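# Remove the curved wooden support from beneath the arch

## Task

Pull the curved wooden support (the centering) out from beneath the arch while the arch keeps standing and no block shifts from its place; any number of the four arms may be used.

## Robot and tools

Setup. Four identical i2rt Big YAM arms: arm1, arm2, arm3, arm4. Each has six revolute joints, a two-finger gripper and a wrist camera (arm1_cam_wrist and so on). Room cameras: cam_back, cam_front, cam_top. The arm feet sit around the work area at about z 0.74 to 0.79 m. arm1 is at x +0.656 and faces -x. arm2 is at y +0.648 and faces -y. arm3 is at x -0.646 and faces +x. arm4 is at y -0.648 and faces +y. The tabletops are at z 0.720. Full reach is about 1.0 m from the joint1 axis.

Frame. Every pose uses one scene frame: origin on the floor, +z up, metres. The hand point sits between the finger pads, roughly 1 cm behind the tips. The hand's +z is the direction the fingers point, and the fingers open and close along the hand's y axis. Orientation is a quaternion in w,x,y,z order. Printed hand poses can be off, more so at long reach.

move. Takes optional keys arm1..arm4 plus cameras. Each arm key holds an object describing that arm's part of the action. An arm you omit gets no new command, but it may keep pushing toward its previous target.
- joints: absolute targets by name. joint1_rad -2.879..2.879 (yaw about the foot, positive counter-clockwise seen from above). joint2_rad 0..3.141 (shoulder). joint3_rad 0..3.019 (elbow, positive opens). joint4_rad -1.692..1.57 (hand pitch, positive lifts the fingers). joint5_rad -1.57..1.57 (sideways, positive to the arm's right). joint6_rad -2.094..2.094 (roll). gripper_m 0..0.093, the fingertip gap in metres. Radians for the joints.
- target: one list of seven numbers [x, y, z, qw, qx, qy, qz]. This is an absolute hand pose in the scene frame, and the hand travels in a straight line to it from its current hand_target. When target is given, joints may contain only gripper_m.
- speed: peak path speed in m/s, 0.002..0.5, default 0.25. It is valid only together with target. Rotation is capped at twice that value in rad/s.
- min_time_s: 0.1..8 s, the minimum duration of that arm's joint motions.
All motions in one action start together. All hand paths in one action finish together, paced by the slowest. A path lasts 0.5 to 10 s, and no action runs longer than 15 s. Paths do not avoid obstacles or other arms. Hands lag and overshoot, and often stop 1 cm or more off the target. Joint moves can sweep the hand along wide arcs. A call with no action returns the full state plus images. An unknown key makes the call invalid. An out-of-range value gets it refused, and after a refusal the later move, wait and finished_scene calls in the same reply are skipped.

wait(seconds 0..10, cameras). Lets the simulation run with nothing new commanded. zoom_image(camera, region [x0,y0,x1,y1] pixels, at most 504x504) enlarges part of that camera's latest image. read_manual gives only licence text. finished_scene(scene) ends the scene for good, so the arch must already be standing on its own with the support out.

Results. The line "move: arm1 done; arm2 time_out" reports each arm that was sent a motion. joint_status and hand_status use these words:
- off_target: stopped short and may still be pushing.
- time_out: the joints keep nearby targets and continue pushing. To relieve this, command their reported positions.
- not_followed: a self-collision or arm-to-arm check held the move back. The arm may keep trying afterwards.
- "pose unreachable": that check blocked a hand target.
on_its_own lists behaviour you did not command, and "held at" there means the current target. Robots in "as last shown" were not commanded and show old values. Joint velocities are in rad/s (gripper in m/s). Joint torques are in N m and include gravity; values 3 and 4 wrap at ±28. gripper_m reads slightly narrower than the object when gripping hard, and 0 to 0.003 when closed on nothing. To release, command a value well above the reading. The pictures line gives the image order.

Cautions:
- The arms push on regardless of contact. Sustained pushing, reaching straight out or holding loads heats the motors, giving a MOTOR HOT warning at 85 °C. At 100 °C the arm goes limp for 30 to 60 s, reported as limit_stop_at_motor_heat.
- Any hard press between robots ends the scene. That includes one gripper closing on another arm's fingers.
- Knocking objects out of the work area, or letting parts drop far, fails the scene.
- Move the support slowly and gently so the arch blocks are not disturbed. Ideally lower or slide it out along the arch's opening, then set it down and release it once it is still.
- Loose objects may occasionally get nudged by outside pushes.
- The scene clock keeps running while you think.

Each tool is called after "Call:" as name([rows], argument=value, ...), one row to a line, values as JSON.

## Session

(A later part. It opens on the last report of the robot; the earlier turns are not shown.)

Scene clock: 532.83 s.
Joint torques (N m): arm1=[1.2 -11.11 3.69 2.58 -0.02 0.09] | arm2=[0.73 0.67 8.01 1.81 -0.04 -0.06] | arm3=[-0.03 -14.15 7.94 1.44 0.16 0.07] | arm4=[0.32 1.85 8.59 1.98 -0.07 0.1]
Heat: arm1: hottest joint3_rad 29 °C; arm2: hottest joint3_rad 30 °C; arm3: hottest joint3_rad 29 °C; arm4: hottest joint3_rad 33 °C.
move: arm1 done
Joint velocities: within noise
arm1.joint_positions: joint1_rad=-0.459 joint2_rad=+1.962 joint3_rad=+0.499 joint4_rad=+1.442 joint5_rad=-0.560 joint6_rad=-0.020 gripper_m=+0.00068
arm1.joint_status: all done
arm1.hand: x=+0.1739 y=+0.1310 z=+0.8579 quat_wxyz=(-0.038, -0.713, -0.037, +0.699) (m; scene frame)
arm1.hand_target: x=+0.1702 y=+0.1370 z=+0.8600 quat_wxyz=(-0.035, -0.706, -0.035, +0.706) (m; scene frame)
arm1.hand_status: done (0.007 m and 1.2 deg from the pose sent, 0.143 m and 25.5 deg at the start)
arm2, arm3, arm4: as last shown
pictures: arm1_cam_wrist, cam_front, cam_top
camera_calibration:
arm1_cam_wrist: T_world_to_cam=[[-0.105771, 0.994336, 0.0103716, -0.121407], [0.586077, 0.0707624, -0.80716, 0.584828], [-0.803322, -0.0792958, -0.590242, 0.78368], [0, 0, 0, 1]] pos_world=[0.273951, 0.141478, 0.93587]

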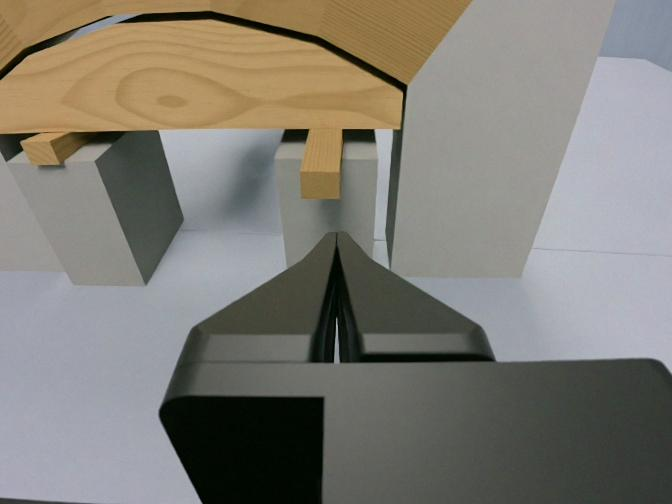

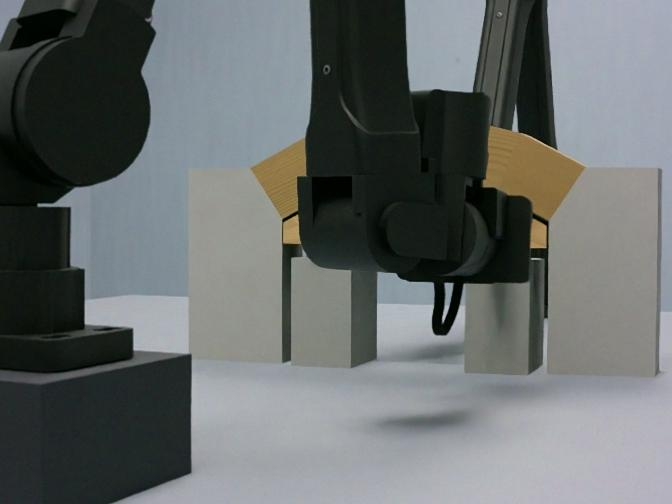

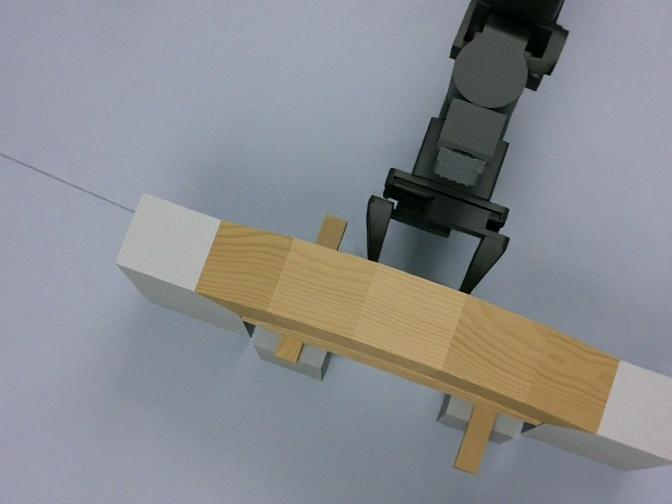

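Call:
move(arm1={"target": [0.082, 0.120, 0.839, 0.0351, 0.7062, 0.0351, -0.7062], "speed": 0.08}, cameras=["arm1_cam_wrist", "cam_front", "cam_top"])

Call:
zoom_image(camera="arm1_cam_wrist", region=[130, 60, 540, 300])

Scene clock: 553.77 s.
Joint torques (N m): arm1=[2.43 -13.8 4.9 1.69 0.13 0.08] | arm2=[0.73 0.85 8.02 1.81 -0.05 -0.07] | arm3=[-0.32 -14.15 7.83 1.65 0.12 -0.03] | arm4=[0.26 1.85 8.59 1.96 -0.07 0.1]
Heat: arm1: hottest joint3_rad 28 °C; arm2: hottest joint3_rad 30 °C; arm3: hottest joint3_rad 29 °C; arm4: hottest joint3_rad 33 °C.
move: arm1 done
Joint velocities: within noise
arm1.joint_positions: joint1_rad=-0.349 joint2_rad=+2.078 joint3_rad=+0.714 joint4_rad=+1.371 joint5_rad=-0.436 joint6_rad=-0.019 gripper_m=+0.00068
arm1.joint_status: not commanded
arm1.hand: x=+0.0899 y=+0.1235 z=+0.8439 quat_wxyz=(-0.028, -0.704, -0.036, +0.708) (m; scene frame)
arm1.hand_target: x=+0.0823 y=+0.1200 z=+0.8390 quat_wxyz=(-0.035, -0.706, -0.035, +0.706) (m; scene frame)
arm1.hand_status: done (0.010 m and 0.9 deg from the pose sent, 0.094 m and 1.2 deg at the start)
arm2, arm4: as last shown
arm3.joint_positions: joint1_rad=+0.022 joint2_rad=+1.895 joint3_rad=+0.865 joint4_rad=+1.024 joint5_rad=-0.035 joint6_rad=-0.006 gripper_m=+0.07011
arm3.joint_status: not commanded
arm3.hand: x=+0.0054 y=+0.0093 z=+0.8772 quat_wxyz=(-0.706, +0.017, -0.708, -0.010) (m; scene frame)
arm3.hand_target: x=+0.0173 y=+0.0136 z=+0.8761 quat_wxyz=(-0.707, +0.015, -0.707, -0.015) (m; scene frame)
arm3.hand_status: not commanded
pictures: arm1_cam_wrist, cam_front, cam_top
camera_calibration:
arm1_cam_wrist: T_world_to_cam=[[-0.0907179, 0.995592, 0.0238192, -0.13555], [0.566487, 0.0712598, -0.820984, 0.636622], [-0.819062, -0.0609846, -0.570455, 0.689665], [0, 0, 0, 1]] pos_world=[0.191944, 0.131646, 0.919308]

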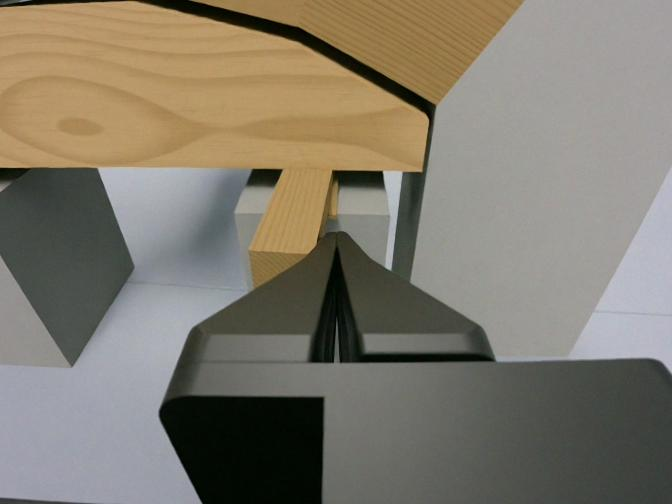

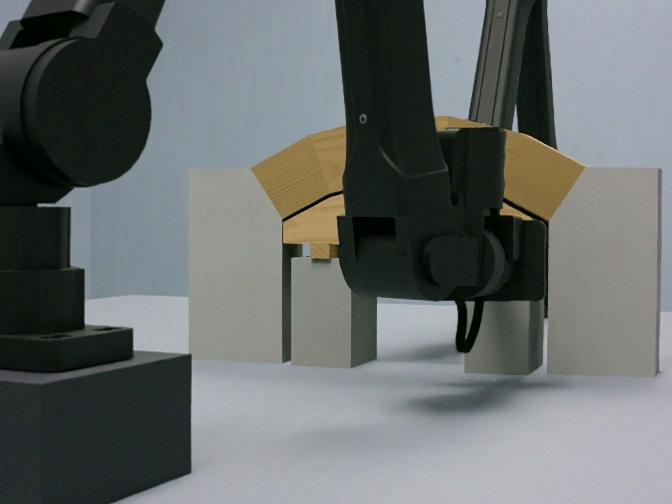

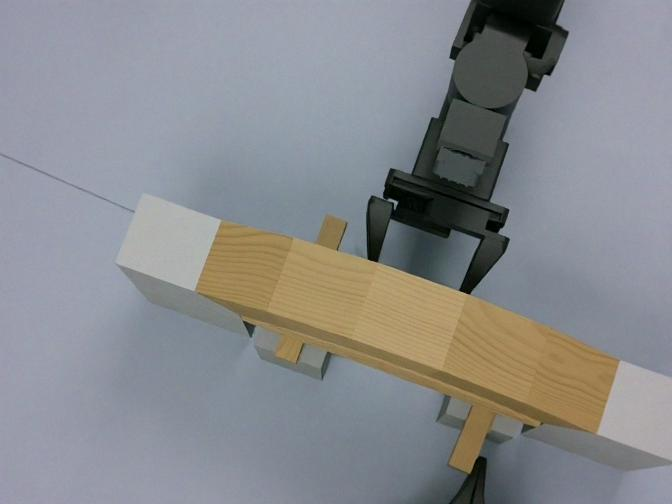

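Scaled by 1.229 from the camera's 672x504 image, which has a finer 960x720 frame.

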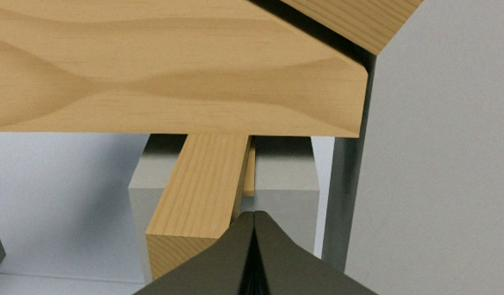

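Call:
zoom_image(camera="arm1_cam_wrist", region=[220, 150, 420, 300])

Call:
zoom_image(camera="cam_top", region=[400, 350, 560, 504])

Call:
zoom_image(camera="cam_front", region=[270, 200, 570, 380])

Scaled by 2.520 from the camera's 672x504 image, which has a finer 960x720 frame.

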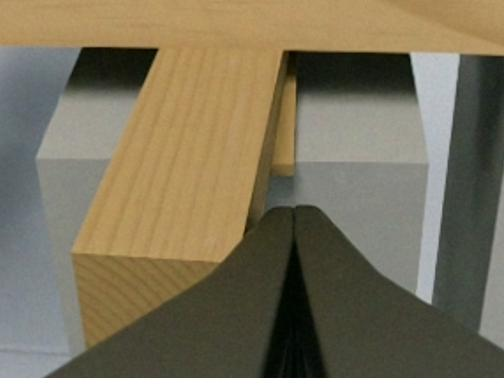

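Scaled by 3.150 from the camera's 672x504 image, which has a finer 960x720 frame.

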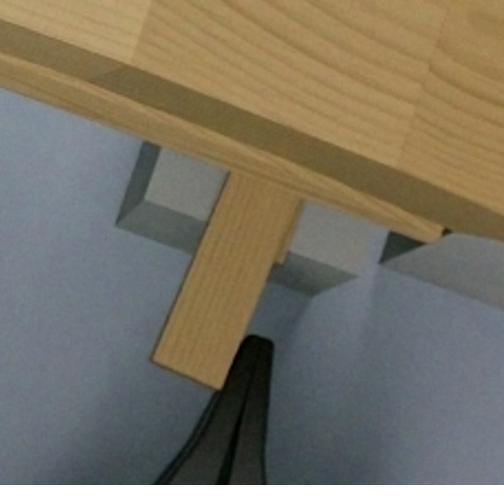

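Scaled by 1.680 from the camera's 672x504 image, which has a finer 960x720 frame.

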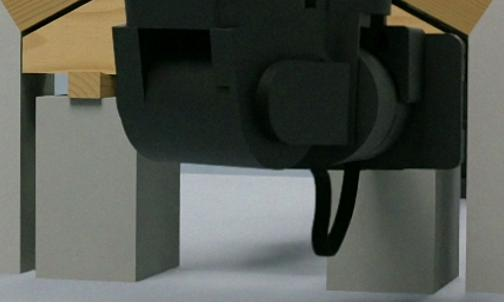

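Call:
move(arm1={"target": [0.165, 0.120, 0.842, 0.0351, 0.7062, 0.0351, -0.7062], "joints": {"gripper_m": 0.05}, "speed": 0.1}, cameras=["arm1_cam_wrist", "cam_front", "cam_top", "cam_back"])

Call:
zoom_image(camera="arm1_cam_wrist", region=[200, 100, 500, 300])

Call:
zoom_image(camera="cam_top", region=[400, 350, 560, 504])

Scene clock: 616.93 s.
Joint torques (N m): arm1=[0.97 -13.8 1.21 2.66 -0.08 0.07] | arm2=[0.73 0.5 8.02 1.8 -0.04 -0.07] | arm3=[-0.44 -14.15 7.94 1.42 0.16 0.02] | arm4=[0.32 1.79 8.58 1.98 -0.07 0.1]
Heat: arm1: hottest joint2_rad 28 °C; arm2: hottest joint3_rad 30 °C; arm3: hottest joint3_rad 30 °C; arm4: hottest joint3_rad 33 °C.
move: arm1 off_target
Joint velocities: within noise
arm1.joint_positions: joint1_rad=-0.407 joint2_rad=+2.063 joint3_rad=+0.527 joint4_rad=+1.509 joint5_rad=-0.508 joint6_rad=-0.018 gripper_m=+0.04988
arm1.joint_status: all done
arm1.hand: x=+0.1631 y=+0.1159 z=+0.8318 quat_wxyz=(-0.039, -0.715, -0.036, +0.697) (m; scene frame)
arm1.hand_target: x=+0.1650 y=+0.1200 z=+0.8418 quat_wxyz=(-0.035, -0.706, -0.035, +0.706) (m; scene frame)
arm1.hand_status: off_target (0.011 m and 1.5 deg from the pose sent, 0.075 m and 0.9 deg at the start)
arm2, arm4: as last shown
arm3.joint_positions: joint1_rad=+0.022 joint2_rad=+1.896 joint3_rad=+0.865 joint4_rad=+1.024 joint5_rad=-0.035 joint6_rad=-0.006 gripper_m=+0.07011
arm3.joint_status: not commanded
arm3.hand: x=+0.0054 y=+0.0093 z=+0.8770 quat_wxyz=(-0.706, +0.017, -0.708, -0.010) (m; scene frame)
arm3.hand_target: x=+0.0173 y=+0.0136 z=+0.8762 quat_wxyz=(-0.707, +0.015, -0.707, -0.015) (m; scene frame)
arm3.hand_status: not commanded
pictures: arm1_cam_wrist, cam_back, cam_front, cam_top
camera_calibration:
arm1_cam_wrist: T_world_to_cam=[[-0.105905, 0.994354, 0.00662633, -0.104179], [0.591421, 0.0683446, -0.803461, 0.567464], [-0.799378, -0.081172, -0.59532, 0.762212], [0, 0, 0, 1]] pos_world=[0.262652, 0.126678, 0.910386]

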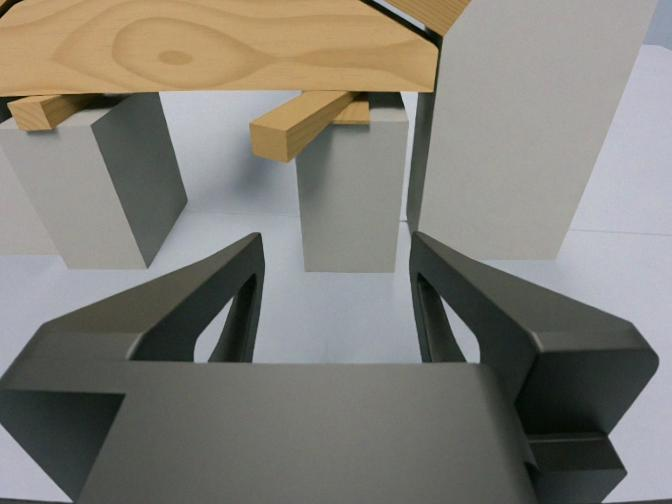

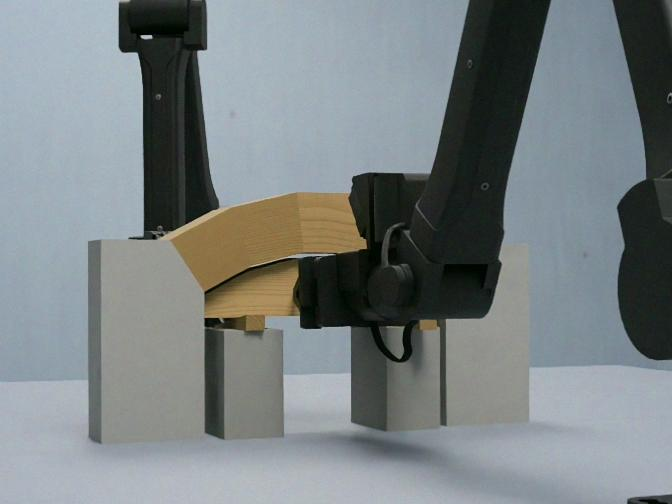

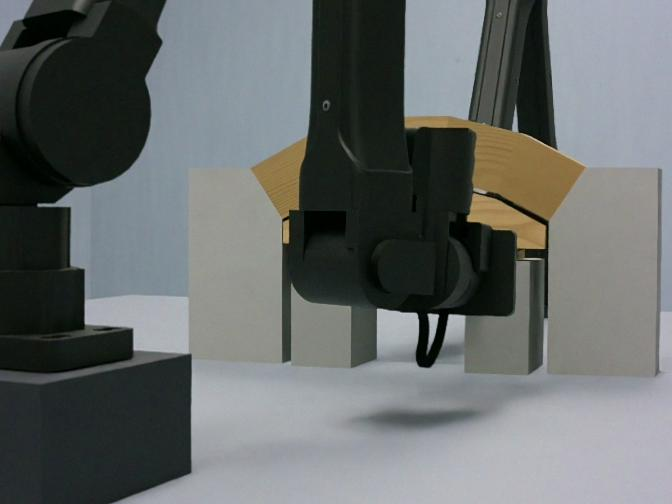

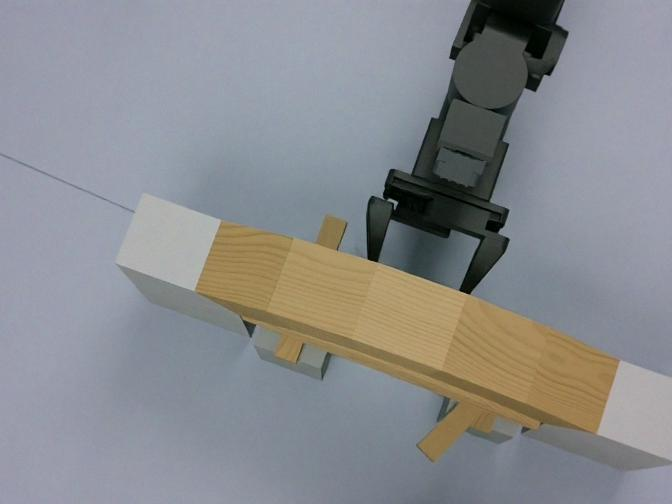

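Scaled by 1.680 from the camera's 672x504 image, which has a finer 960x720 frame.

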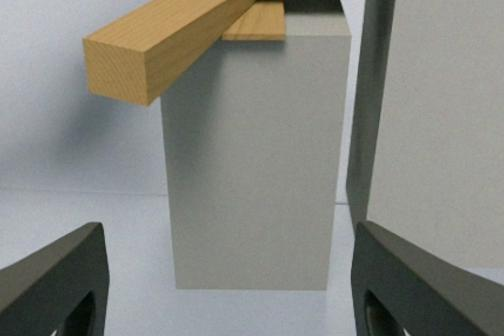

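Scaled by 3.150 from the camera's 672x504 image, which has a finer 960x720 frame.

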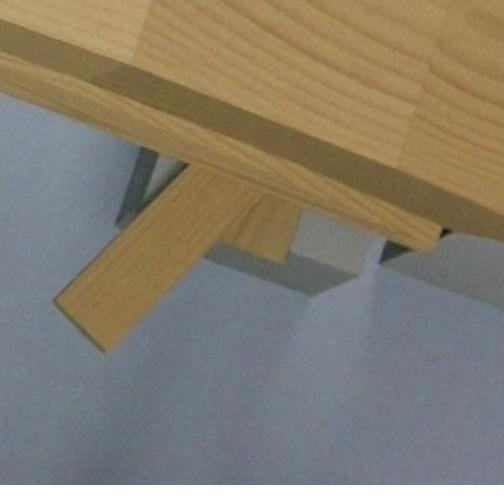

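Call:
move(arm1={"target": [0.16, 0.05, 0.860, -0.153, 0.6903, -0.153, -0.6903], "speed": 0.1}, cameras=["arm1_cam_wrist", "cam_top"])

Call:
zoom_image(camera="arm1_cam_wrist", region=[160, 60, 560, 300])

Scene clock: 661.73 s.
Joint torques (N m): arm1=[2.37 -12.98 2.99 1.59 0.17 0.05] | arm2=[0.56 0.62 8.05 1.73 -0.06 -0.05] | arm3=[0.03 -13.98 7.9 1.47 0.2 -0.01] | arm4=[0.26 1.85 8.59 1.96 -0.07 0.1]
Heat: arm1: hottest joint2_rad 29 °C; arm2: hottest joint3_rad 31 °C; arm3: hottest joint3_rad 30 °C; arm4: hottest joint3_rad 33 °C.
move: arm1 off_target
Joint velocities: within noise
arm1.joint_positions: joint1_rad=+0.051 joint2_rad=+1.994 joint3_rad=+0.474 joint4_rad=+1.511 joint5_rad=+0.497 joint6_rad=-0.017 gripper_m=+0.04988
arm1.joint_status: not commanded
arm1.hand: x=+0.1665 y=+0.0541 z=+0.8528 quat_wxyz=(+0.158, -0.696, +0.151, +0.684) (m; scene frame)
arm1.hand_target: x=+0.1601 y=+0.0500 z=+0.8601 quat_wxyz=(+0.153, -0.690, +0.153, +0.690) (m; scene frame)
arm1.hand_status: off_target (0.011 m and 1.2 deg from the pose sent, 0.072 m and 31.1 deg at the start)
arm2.joint_positions: joint1_rad=+0.035 joint2_rad=+0.581 joint3_rad=+1.322 joint4_rad=-1.476 joint5_rad=-0.258 joint6_rad=+0.686 gripper_m=+0.09396
arm2.joint_status: not commanded
arm2.hand: x=+0.0568 y=+0.4448 z=+1.2589 quat_wxyz=(-0.415, -0.786, -0.456, +0.052) (m; scene frame)
arm2.hand_target: x=+0.0567 y=+0.4465 z=+1.2676 quat_wxyz=(-0.424, -0.781, -0.455, +0.057) (m; scene frame)
arm2.hand_status: not commanded
arm3: as last shown
arm4.joint_positions: joint1_rad=-0.532 joint2_rad=+0.626 joint3_rad=+1.451 joint4_rad=-1.405 joint5_rad=+0.055 joint6_rad=-0.721 gripper_m=+0.09396
arm4.joint_status: not commanded
arm4.hand: x=+0.1251 y=-0.4552 z=+1.3292 quat_wxyz=(-0.469, +0.683, -0.557, -0.063) (m; scene frame)
arm4.hand_target: x=+0.1239 y=-0.4576 z=+1.3420 quat_wxyz=(-0.482, +0.677, -0.553, -0.066) (m; scene frame)
arm4.hand_status: not commanded
pictures: arm1_cam_wrist, cam_top
camera_calibration:
arm1_cam_wrist: T_world_to_cam=[[0.427179, 0.903807, 0.0255108, -0.142444], [0.538911, -0.231855, -0.809826, 0.616926], [-0.726012, 0.359688, -0.586115, 0.72838], [0, 0, 0, 1]] pos_world=[0.257193, 0.00978917, 0.930151]

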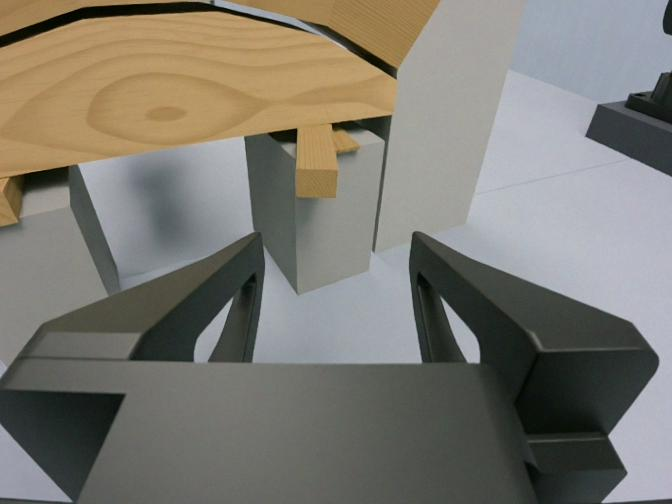

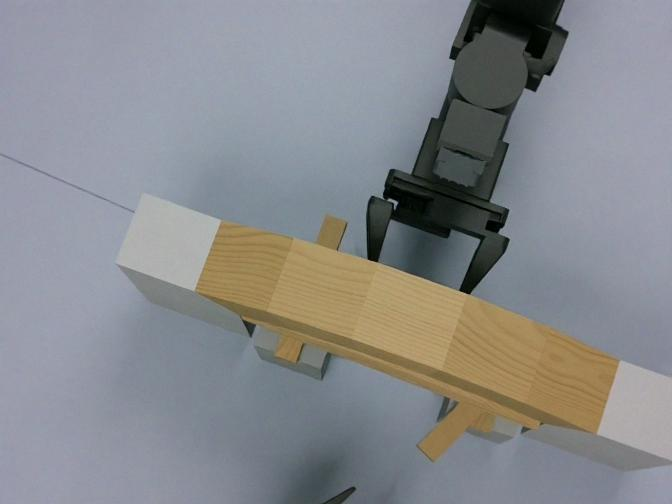

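Scaled by 1.260 from the camera's 672x504 image, which has a finer 960x720 frame.

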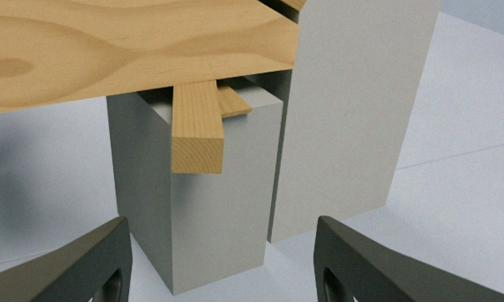

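Call:
move(arm1={"target": [0.118, 0.062, 0.853, -0.153, 0.6903, -0.153, -0.6903], "speed": 0.06}, cameras=["arm1_cam_wrist", "cam_top", "cam_front"])

Call:
zoom_image(camera="arm1_cam_wrist", region=[160, 100, 560, 340])

Scene clock: 680.40 s.
Joint torques (N m): arm1=[1.14 -12.1 4.25 1.54 -0.06 0.06] | arm2=[0.62 0.73 8.01 1.74 -0.07 -0.07] | arm3=[-0.97 -13.98 7.88 1.63 0.12 0] | arm4=[0.26 1.85 8.61 1.96 -0.07 0.1]
Heat: arm1: hottest joint2_rad 28 °C; arm2: hottest joint3_rad 31 °C; arm3: hottest joint3_rad 30 °C; arm4: hottest joint3_rad 34 °C.
move: arm1 done
Joint velocities: within noise
arm1.joint_positions: joint1_rad=+0.031 joint2_rad=+2.011 joint3_rad=+0.586 joint4_rad=+1.439 joint5_rad=+0.465 joint6_rad=-0.017 gripper_m=+0.04988
arm1.joint_status: not commanded
arm1.hand: x=+0.1239 y=+0.0576 z=+0.8577 quat_wxyz=(+0.152, -0.689, +0.149, +0.693) (m; scene frame)
arm1.hand_target: x=+0.1182 y=+0.0620 z=+0.8531 quat_wxyz=(+0.153, -0.690, +0.153, +0.690) (m; scene frame)
arm1.hand_status: done (0.009 m and 0.5 deg from the pose sent, 0.049 m and 1.2 deg at the start)
arm2, arm3, arm4: as last shown
pictures: arm1_cam_wrist, cam_front, cam_top
camera_calibration:
arm1_cam_wrist: T_world_to_cam=[[0.417126, 0.908724, 0.0150817, -0.117553], [0.523117, -0.226487, -0.821616, 0.65635], [-0.743206, 0.350607, -0.569842, 0.687856], [0, 0, 0, 1]] pos_world=[0.216905, 0.014311, 0.93301]

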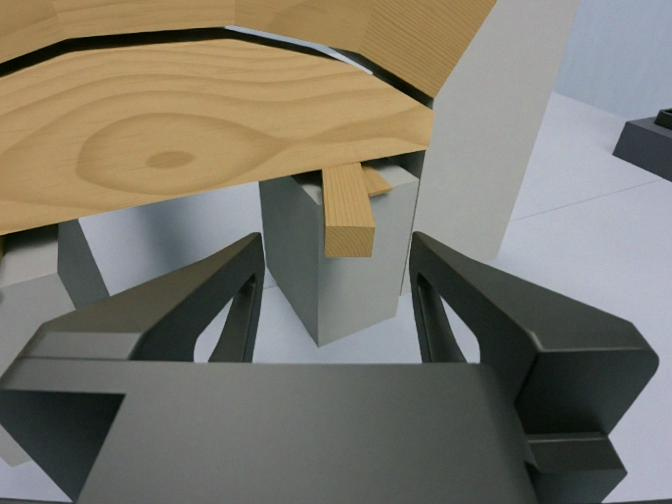

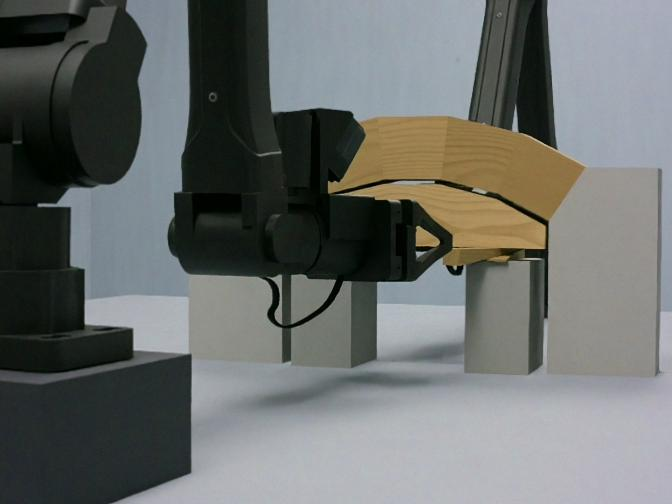

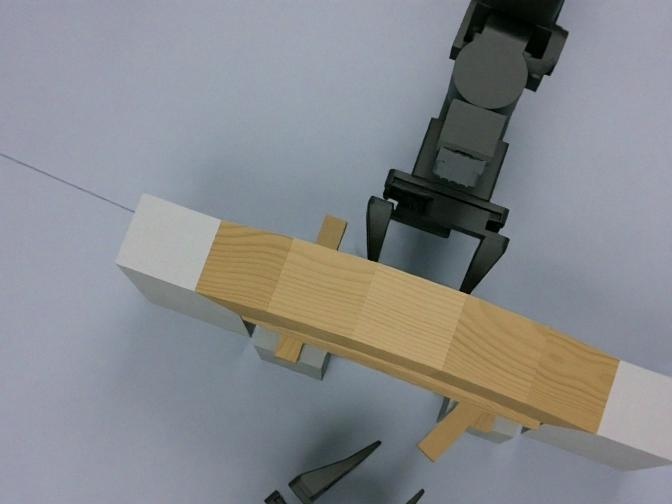

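Scaled by 1.260 from the camera's 672x504 image, which has a finer 960x720 frame.

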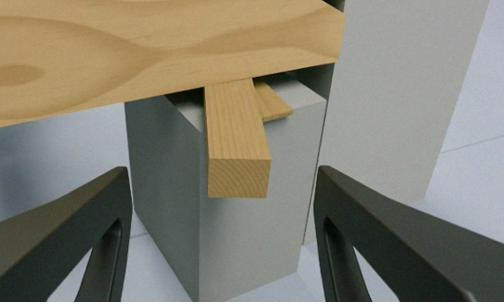

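Call:
move(arm1={"target": [0.078, 0.086, 0.840, -0.153, 0.6903, -0.153, -0.6903], "speed": 0.05}, cameras=["arm1_cam_wrist", "cam_top", "cam_front"])

Call:
zoom_image(camera="arm1_cam_wrist", region=[160, 100, 560, 400])

Call:
zoom_image(camera="cam_front", region=[350, 180, 600, 350])

Scene clock: 709.63 s.
Joint torques (N m): arm1=[1.08 -13.45 4.89 1.59 -0.05 0.06] | arm2=[0.73 0.73 8.03 1.76 -0.05 -0.05] | arm3=[-0.15 -14.45 8.13 1.66 0.13 -0.01] | arm4=[0.32 1.85 8.59 1.96 -0.07 0.1]
Heat: arm1: hottest joint2_rad 29 °C; arm2: hottest joint3_rad 31 °C; arm3: hottest joint3_rad 30 °C; arm4: hottest joint3_rad 34 °C.
move: arm1 done
Joint velocities: within noise
arm1.joint_positions: joint1_rad=-0.029 joint2_rad=+2.077 joint3_rad=+0.704 joint4_rad=+1.387 joint5_rad=+0.405 joint6_rad=-0.017 gripper_m=+0.04988
arm1.joint_status: not commanded
arm1.hand: x=+0.0843 y=+0.0810 z=+0.8449 quat_wxyz=(+0.153, -0.689, +0.149, +0.692) (m; scene frame)
arm1.hand_target: x=+0.0783 y=+0.0860 z=+0.8401 quat_wxyz=(+0.153, -0.690, +0.153, +0.690) (m; scene frame)
arm1.hand_status: done (0.009 m and 0.5 deg from the pose sent, 0.057 m and 0.5 deg at the start)
arm2, arm3, arm4: as last shown
pictures: arm1_cam_wrist, cam_front, cam_top
camera_calibration:
arm1_cam_wrist: T_world_to_cam=[[0.41739, 0.908581, 0.0163196, -0.123204], [0.524023, -0.225979, -0.821178, 0.671454], [-0.742419, 0.351303, -0.570439, 0.643219], [0, 0, 0, 1]] pos_world=[0.177105, 0.0377106, 0.920311]

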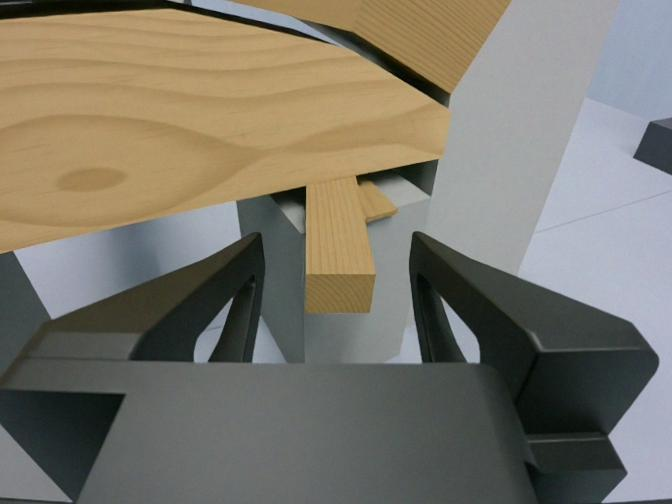

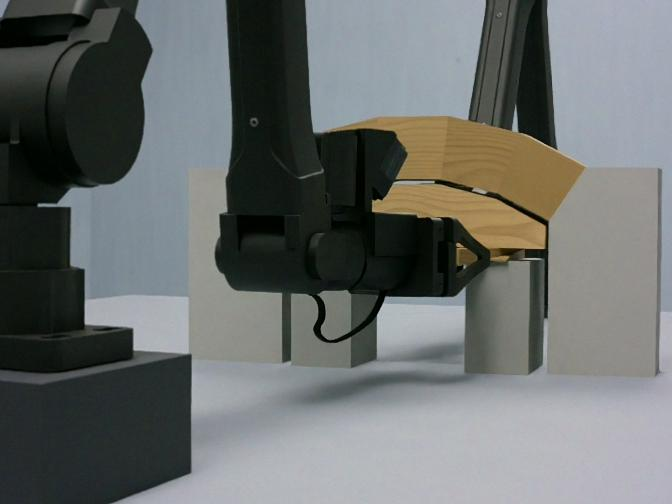

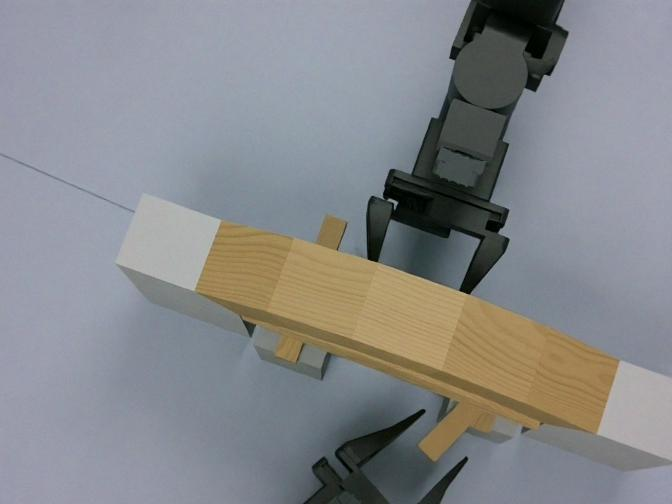

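Scaled by 1.260 from the camera's 672x504 image, which has a finer 960x720 frame.

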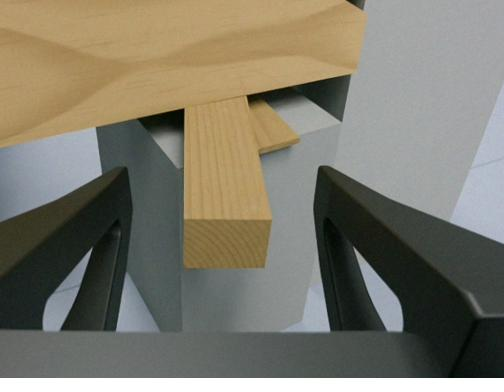

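Scaled by 2.016 from the camera's 672x504 image, which has a finer 960x720 frame.

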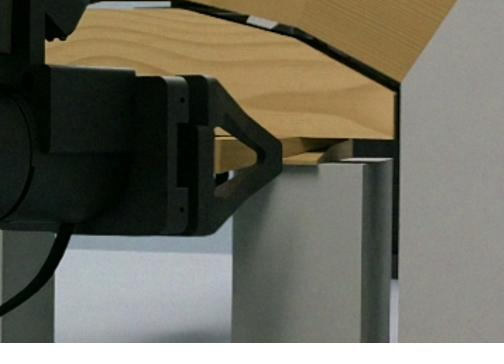

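Call:
move(arm1={"joints": {"gripper_m": 0.014}}, cameras=["arm1_cam_wrist", "cam_front", "cam_top"])

Call:
zoom_image(camera="cam_front", region=[270, 150, 570, 330])

Scene clock: 718.97 s.
Joint torques (N m): arm1=[1.14 -13.45 4.82 1.66 -0.01 0.04] | arm2=[0.73 0.79 8.02 1.74 -0.06 -0.07] | arm3=[-0.09 -14.8 7.84 1.31 0.12 -0.05] | arm4=[0.26 1.79 8.59 1.96 -0.07 0.1]
Heat: arm1: hottest joint2_rad 29 °C; arm2: hottest joint3_rad 31 °C; arm3: hottest joint3_rad 30 °C; arm4: hottest joint3_rad 34 °C.
move: arm1 off_target
Joint velocities: within noise
arm1.joint_positions: joint1_rad=-0.029 joint2_rad=+2.077 joint3_rad=+0.704 joint4_rad=+1.387 joint5_rad=+0.404 joint6_rad=-0.017 gripper_m=+0.01930
arm1.joint_status: gripper_m off_target (ended at +0.01933, target +0.01400)
arm1.hand: x=+0.0840 y=+0.0808 z=+0.8450 quat_wxyz=(+0.152, -0.689, +0.149, +0.693) (m; scene frame)
arm1.hand_target: x=+0.0782 y=+0.0860 z=+0.8402 quat_wxyz=(+0.153, -0.690, +0.153, +0.690) (m; scene frame)
arm1.hand_status: not commanded
arm2, arm3, arm4: as last shown
pictures: arm1_cam_wrist, cam_front, cam_top
camera_calibration:
arm1_cam_wrist: T_world_to_cam=[[0.416061, 0.909207, 0.0153941, -0.122062], [0.523773, -0.225776, -0.821393, 0.671875], [-0.743341, 0.349812, -0.570154, 0.643085], [0, 0, 0, 1]] pos_world=[0.176907, 0.0377133, 0.92041]

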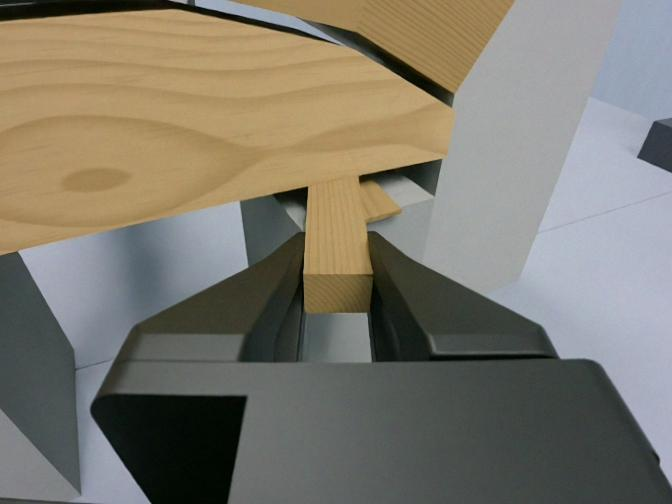

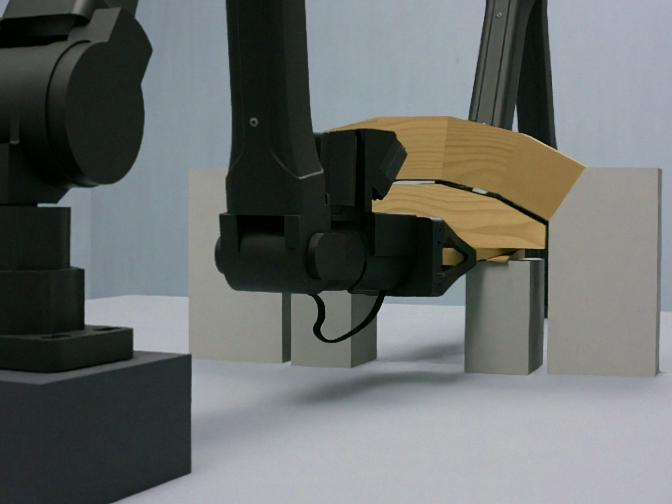

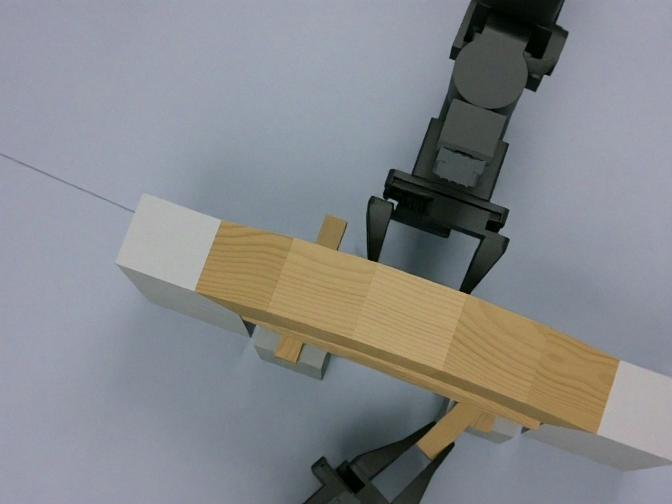

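Scaled by 1.680 from the camera's 672x504 image, which has a finer 960x720 frame.

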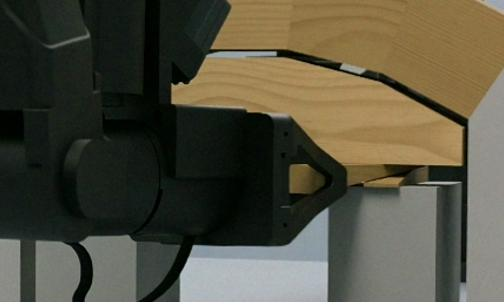

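Call:
move(arm1={"target": [0.0963, 0.0775, 0.841, -0.153, 0.6903, -0.153, -0.6903], "speed": 0.04, "joints": {"gripper_m": 0.014}}, cameras=["arm1_cam_wrist", "cam_front", "cam_top", "cam_back", "arm3_cam_wrist"])

Call:
zoom_image(camera="cam_front", region=[270, 150, 570, 330])

Scene clock: 729.87 s.
Joint torques (N m): arm1=[2.49 -14.33 2.11 2.43 0.26 0.04] | arm2=[0.62 0.56 8.03 1.76 -0.05 -0.07] | arm3=[0.73 -14.1 7.87 1.55 0.17 0.05] | arm4=[0.26 1.85 8.59 1.96 -0.07 0.1]
Heat: arm1: hottest joint2_rad 29 °C; arm2: hottest joint3_rad 31 °C; arm3: hottest joint3_rad 30 °C; arm4: hottest joint3_rad 34 °C.
move: arm1 off_target
Joint velocities: within noise
arm1.joint_positions: joint1_rad=-0.027 joint2_rad=+2.077 joint3_rad=+0.683 joint4_rad=+1.403 joint5_rad=+0.416 joint6_rad=-0.016 gripper_m=+0.01930
arm1.joint_status: gripper_m off_target (ended at +0.01930, target +0.01400)
arm1.hand: x=+0.0924 y=+0.0812 z=+0.8427 quat_wxyz=(+0.155, -0.690, +0.152, +0.691) (m; scene frame)
arm1.hand_target: x=+0.0963 y=+0.0776 z=+0.8410 quat_wxyz=(+0.153, -0.690, +0.153, +0.690) (m; scene frame)
arm1.hand_status: done (0.006 m and 0.3 deg from the pose sent, 0.013 m and 0.6 deg at the start)
arm2, arm3, arm4: as last shown
pictures: arm1_cam_wrist, arm3_cam_wrist, cam_back, cam_front, cam_top
camera_calibration:
arm1_cam_wrist: T_world_to_cam=[[0.424599, 0.905238, 0.0160981, -0.126876], [0.52451, -0.231449, -0.819341, 0.664233], [-0.737973, 0.356335, -0.57308, 0.649373], [0, 0, 0, 1]] pos_world=[0.184694, 0.0371951, 0.918418]
arm3_cam_wrist: T_world_to_cam=[[0.0448679, -0.998956, 0.00861528, 0.00153666], [-0.586478, -0.033321, -0.80928, 0.71633], [0.808722, 0.031258, -0.587361, 0.638275], [0, 0, 0, 1]] pos_world=[-0.0961436, 0.0054527, 0.954595]

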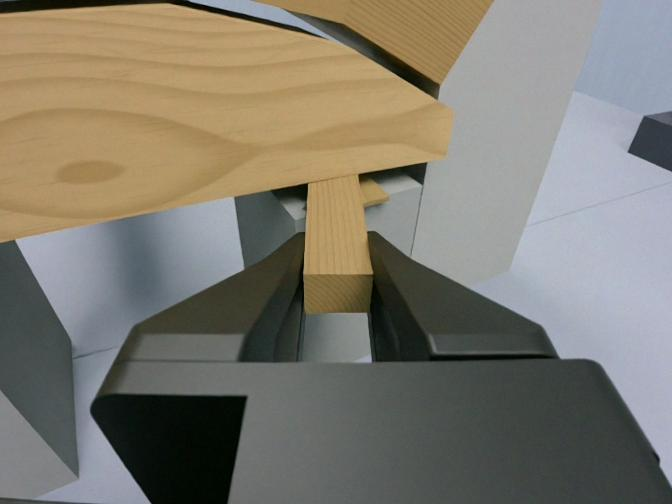

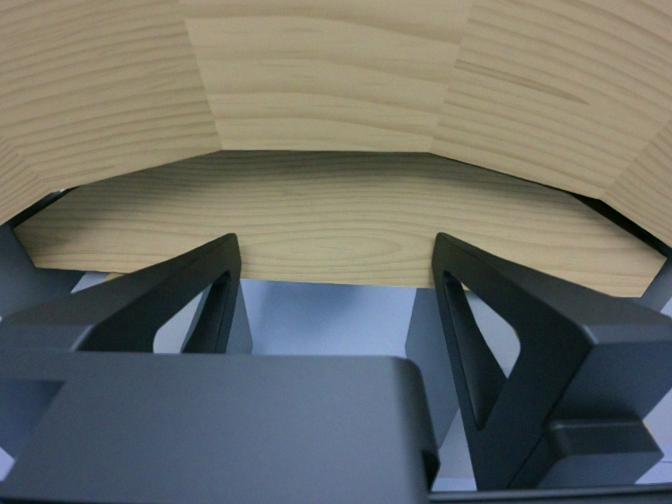

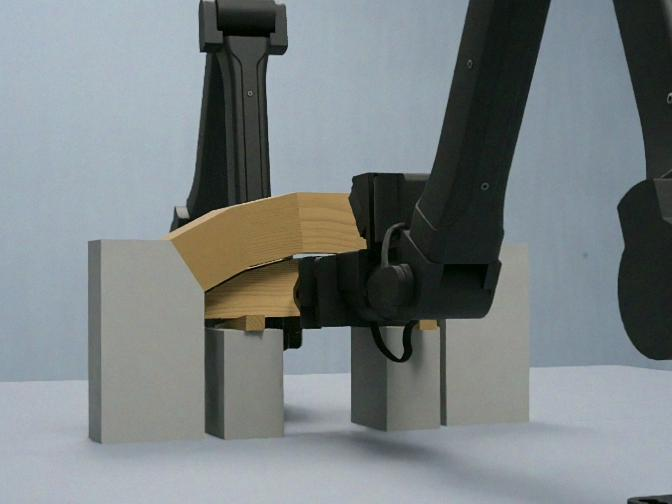

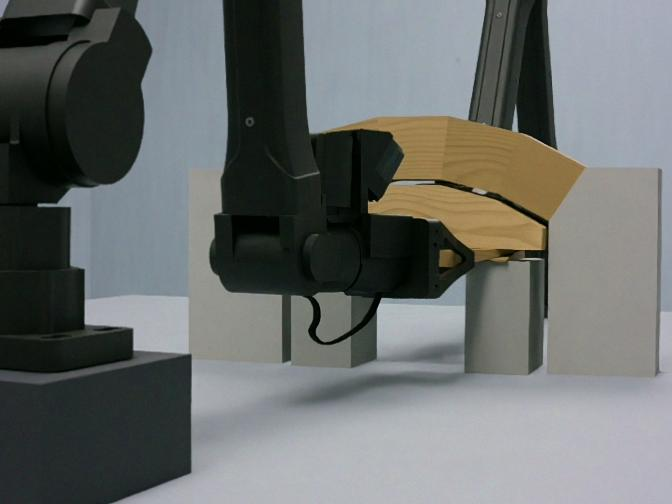

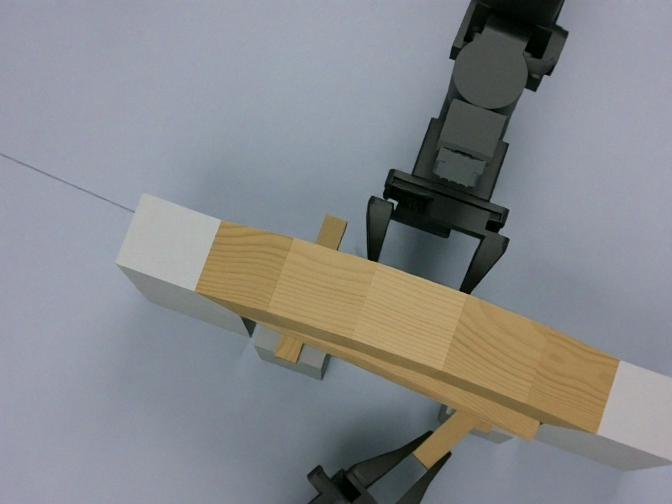

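Scaled by 1.680 from the camera's 672x504 image, which has a finer 960x720 frame.

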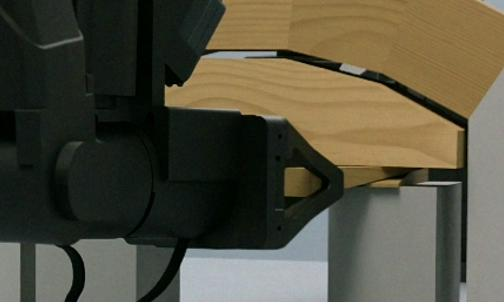

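Call:
move(arm1={"target": [0.074, 0.088, 0.841, -0.153, 0.6903, -0.153, -0.6903], "speed": 0.04, "joints": {"gripper_m": 0.014}}, cameras=["arm1_cam_wrist", "cam_top", "arm3_cam_wrist"])

Call:
move(arm1={"joints": {"gripper_m": 0.034}}, cameras=["arm1_cam_wrist", "cam_top", "cam_front"])

Scene clock: 867.20 s.
Joint torques (N m): arm1=[0.67 -13.51 5.24 1.5 -0.08 0.04] | arm2=[0.62 0.85 8.01 1.77 -0.05 -0.06] | arm3=[-0.38 -14.97 7.98 1.48 0.12 0.01] | arm4=[0.26 1.85 8.61 1.98 -0.07 0.1]
Heat: arm1: hottest joint2_rad 29 °C; arm2: hottest joint3_rad 31 °C; arm3: hottest joint3_rad 31 °C; arm4: hottest joint3_rad 34 °C.
move: arm1 off_target
Joint velocities: within noise
arm1.joint_positions: joint1_rad=-0.031 joint2_rad=+2.077 joint3_rad=+0.710 joint4_rad=+1.379 joint5_rad=+0.402 joint6_rad=-0.015 gripper_m=+0.01930
arm1.joint_status: gripper_m off_target (ended at +0.01930, target +0.01400)
arm1.hand: x=+0.0817 y=+0.0814 z=+0.8452 quat_wxyz=(+0.151, -0.690, +0.149, +0.692) (m; scene frame)
arm1.hand_target: x=+0.0744 y=+0.0880 z=+0.8411 quat_wxyz=(+0.153, -0.690, +0.153, +0.690) (m; scene frame)
arm1.hand_status: off_target (0.011 m and 0.6 deg from the pose sent, 0.020 m and 0.3 deg at the start)
arm2, arm3, arm4: as last shown
pictures: arm1_cam_wrist, arm3_cam_wrist, cam_top
camera_calibration:
arm1_cam_wrist: T_world_to_cam=[[0.415311, 0.90956, 0.0147271, -0.121017], [0.524472, -0.226186, -0.820835, 0.672865], [-0.743267, 0.348625, -0.570976, 0.642093], [0, 0, 0, 1]] pos_world=[0.174608, 0.0384146, 0.920713]
arm3_cam_wrist: T_world_to_cam=[[0.0448679, -0.998956, 0.00861528, 0.00153666], [-0.586478, -0.033321, -0.80928, 0.71633], [0.808722, 0.031258, -0.587361, 0.638275], [0, 0, 0, 1]] pos_world=[-0.0961436, 0.0054527, 0.954595]

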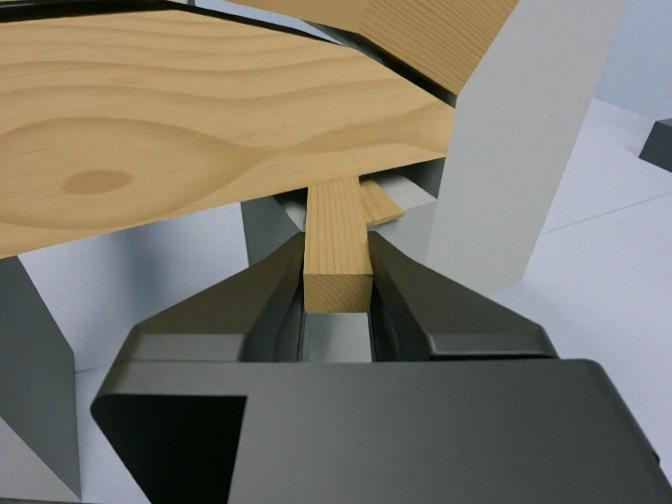

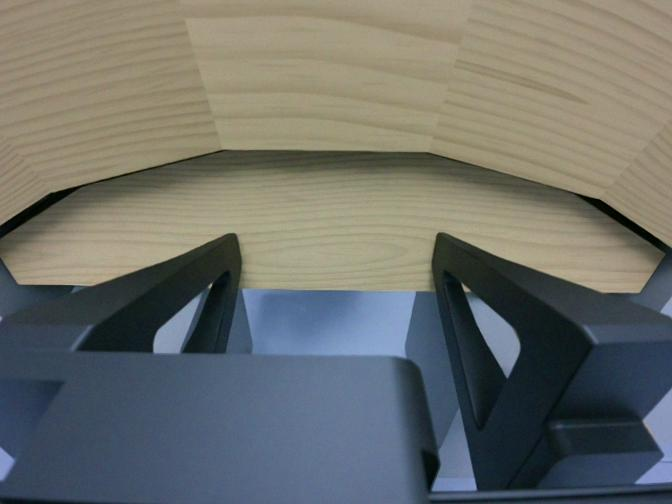

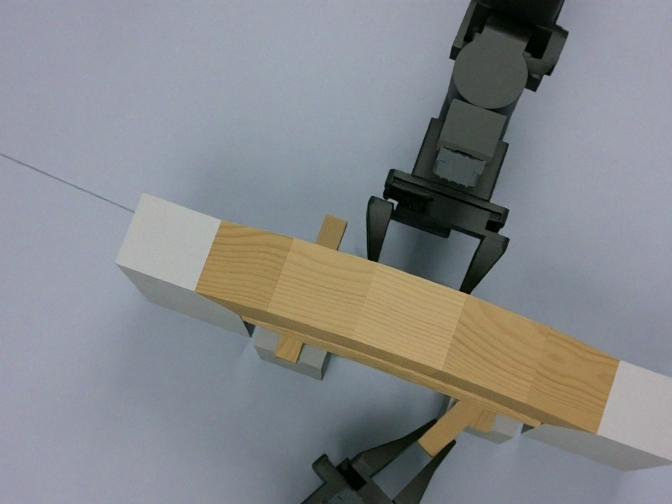

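Scene clock: 867.73 s.
Joint torques (N m): arm1=[0.97 -13.68 4.88 1.59 -0.04 0.05] | arm2=[0.79 0.73 8.03 1.72 -0.06 -0.06] | arm3=[-0.44 -14.62 7.9 1.46 0.13 -0.03] | arm4=[0.32 1.85 8.59 1.98 -0.07 0.1]
Heat: arm1: hottest joint2_rad 29 °C; arm2: hottest joint3_rad 31 °C; arm3: hottest joint3_rad 31 °C; arm4: hottest joint3_rad 34 °C.
move: arm1 done
Joint velocities: within noise
arm1.joint_positions: joint1_rad=-0.033 joint2_rad=+2.078 joint3_rad=+0.715 joint4_rad=+1.376 joint5_rad=+0.401 joint6_rad=-0.015 gripper_m=+0.03381
arm1.joint_status: all done
arm1.hand: x=+0.0801 y=+0.0823 z=+0.8455 quat_wxyz=(+0.152, -0.689, +0.149, +0.692) (m; scene frame)
arm1.hand_target: x=+0.0744 y=+0.0879 z=+0.8411 quat_wxyz=(+0.153, -0.690, +0.153, +0.690) (m; scene frame)
arm1.hand_status: not commanded
arm2, arm3, arm4: as last shown
arm3.hand_target: x=+0.0173 y=+0.0136 z=+0.8762 quat_wxyz=(-0.707, +0.016, -0.707, -0.015) (m; scene frame)
pictures: arm1_cam_wrist, cam_front, cam_top
camera_calibration:
arm1_cam_wrist: T_world_to_cam=[[0.416023, 0.909237, 0.0145771, -0.121144], [0.523955, -0.226573, -0.821058, 0.674381], [-0.743234, 0.349216, -0.570659, 0.640383], [0, 0, 0, 1]] pos_world=[0.173007, 0.0393132, 0.920912]

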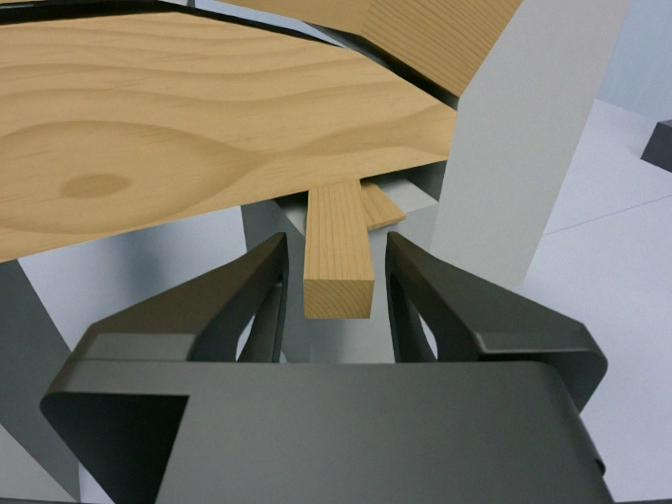

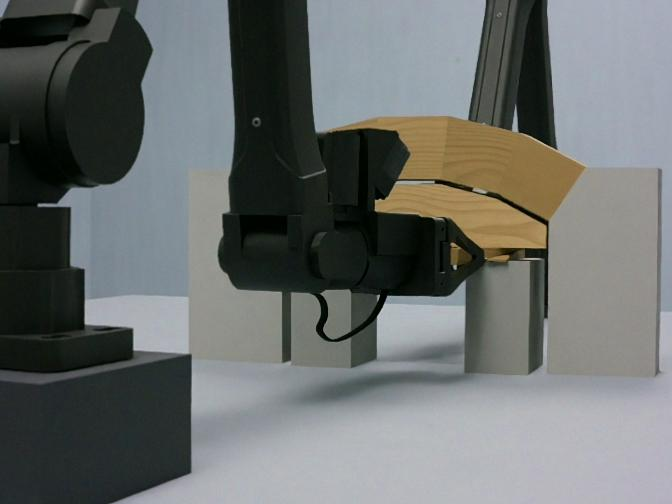

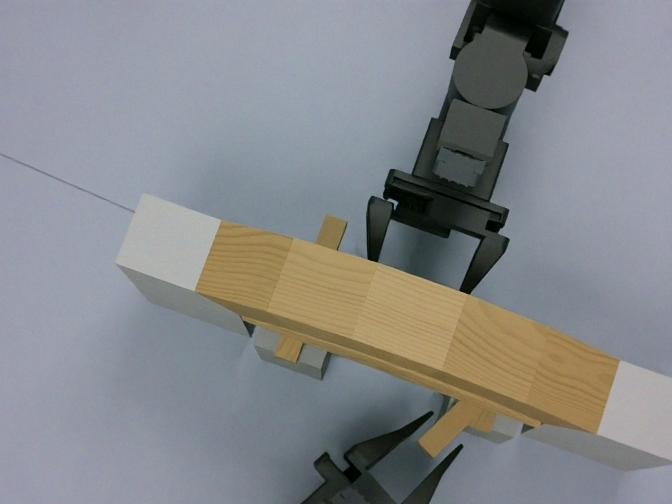

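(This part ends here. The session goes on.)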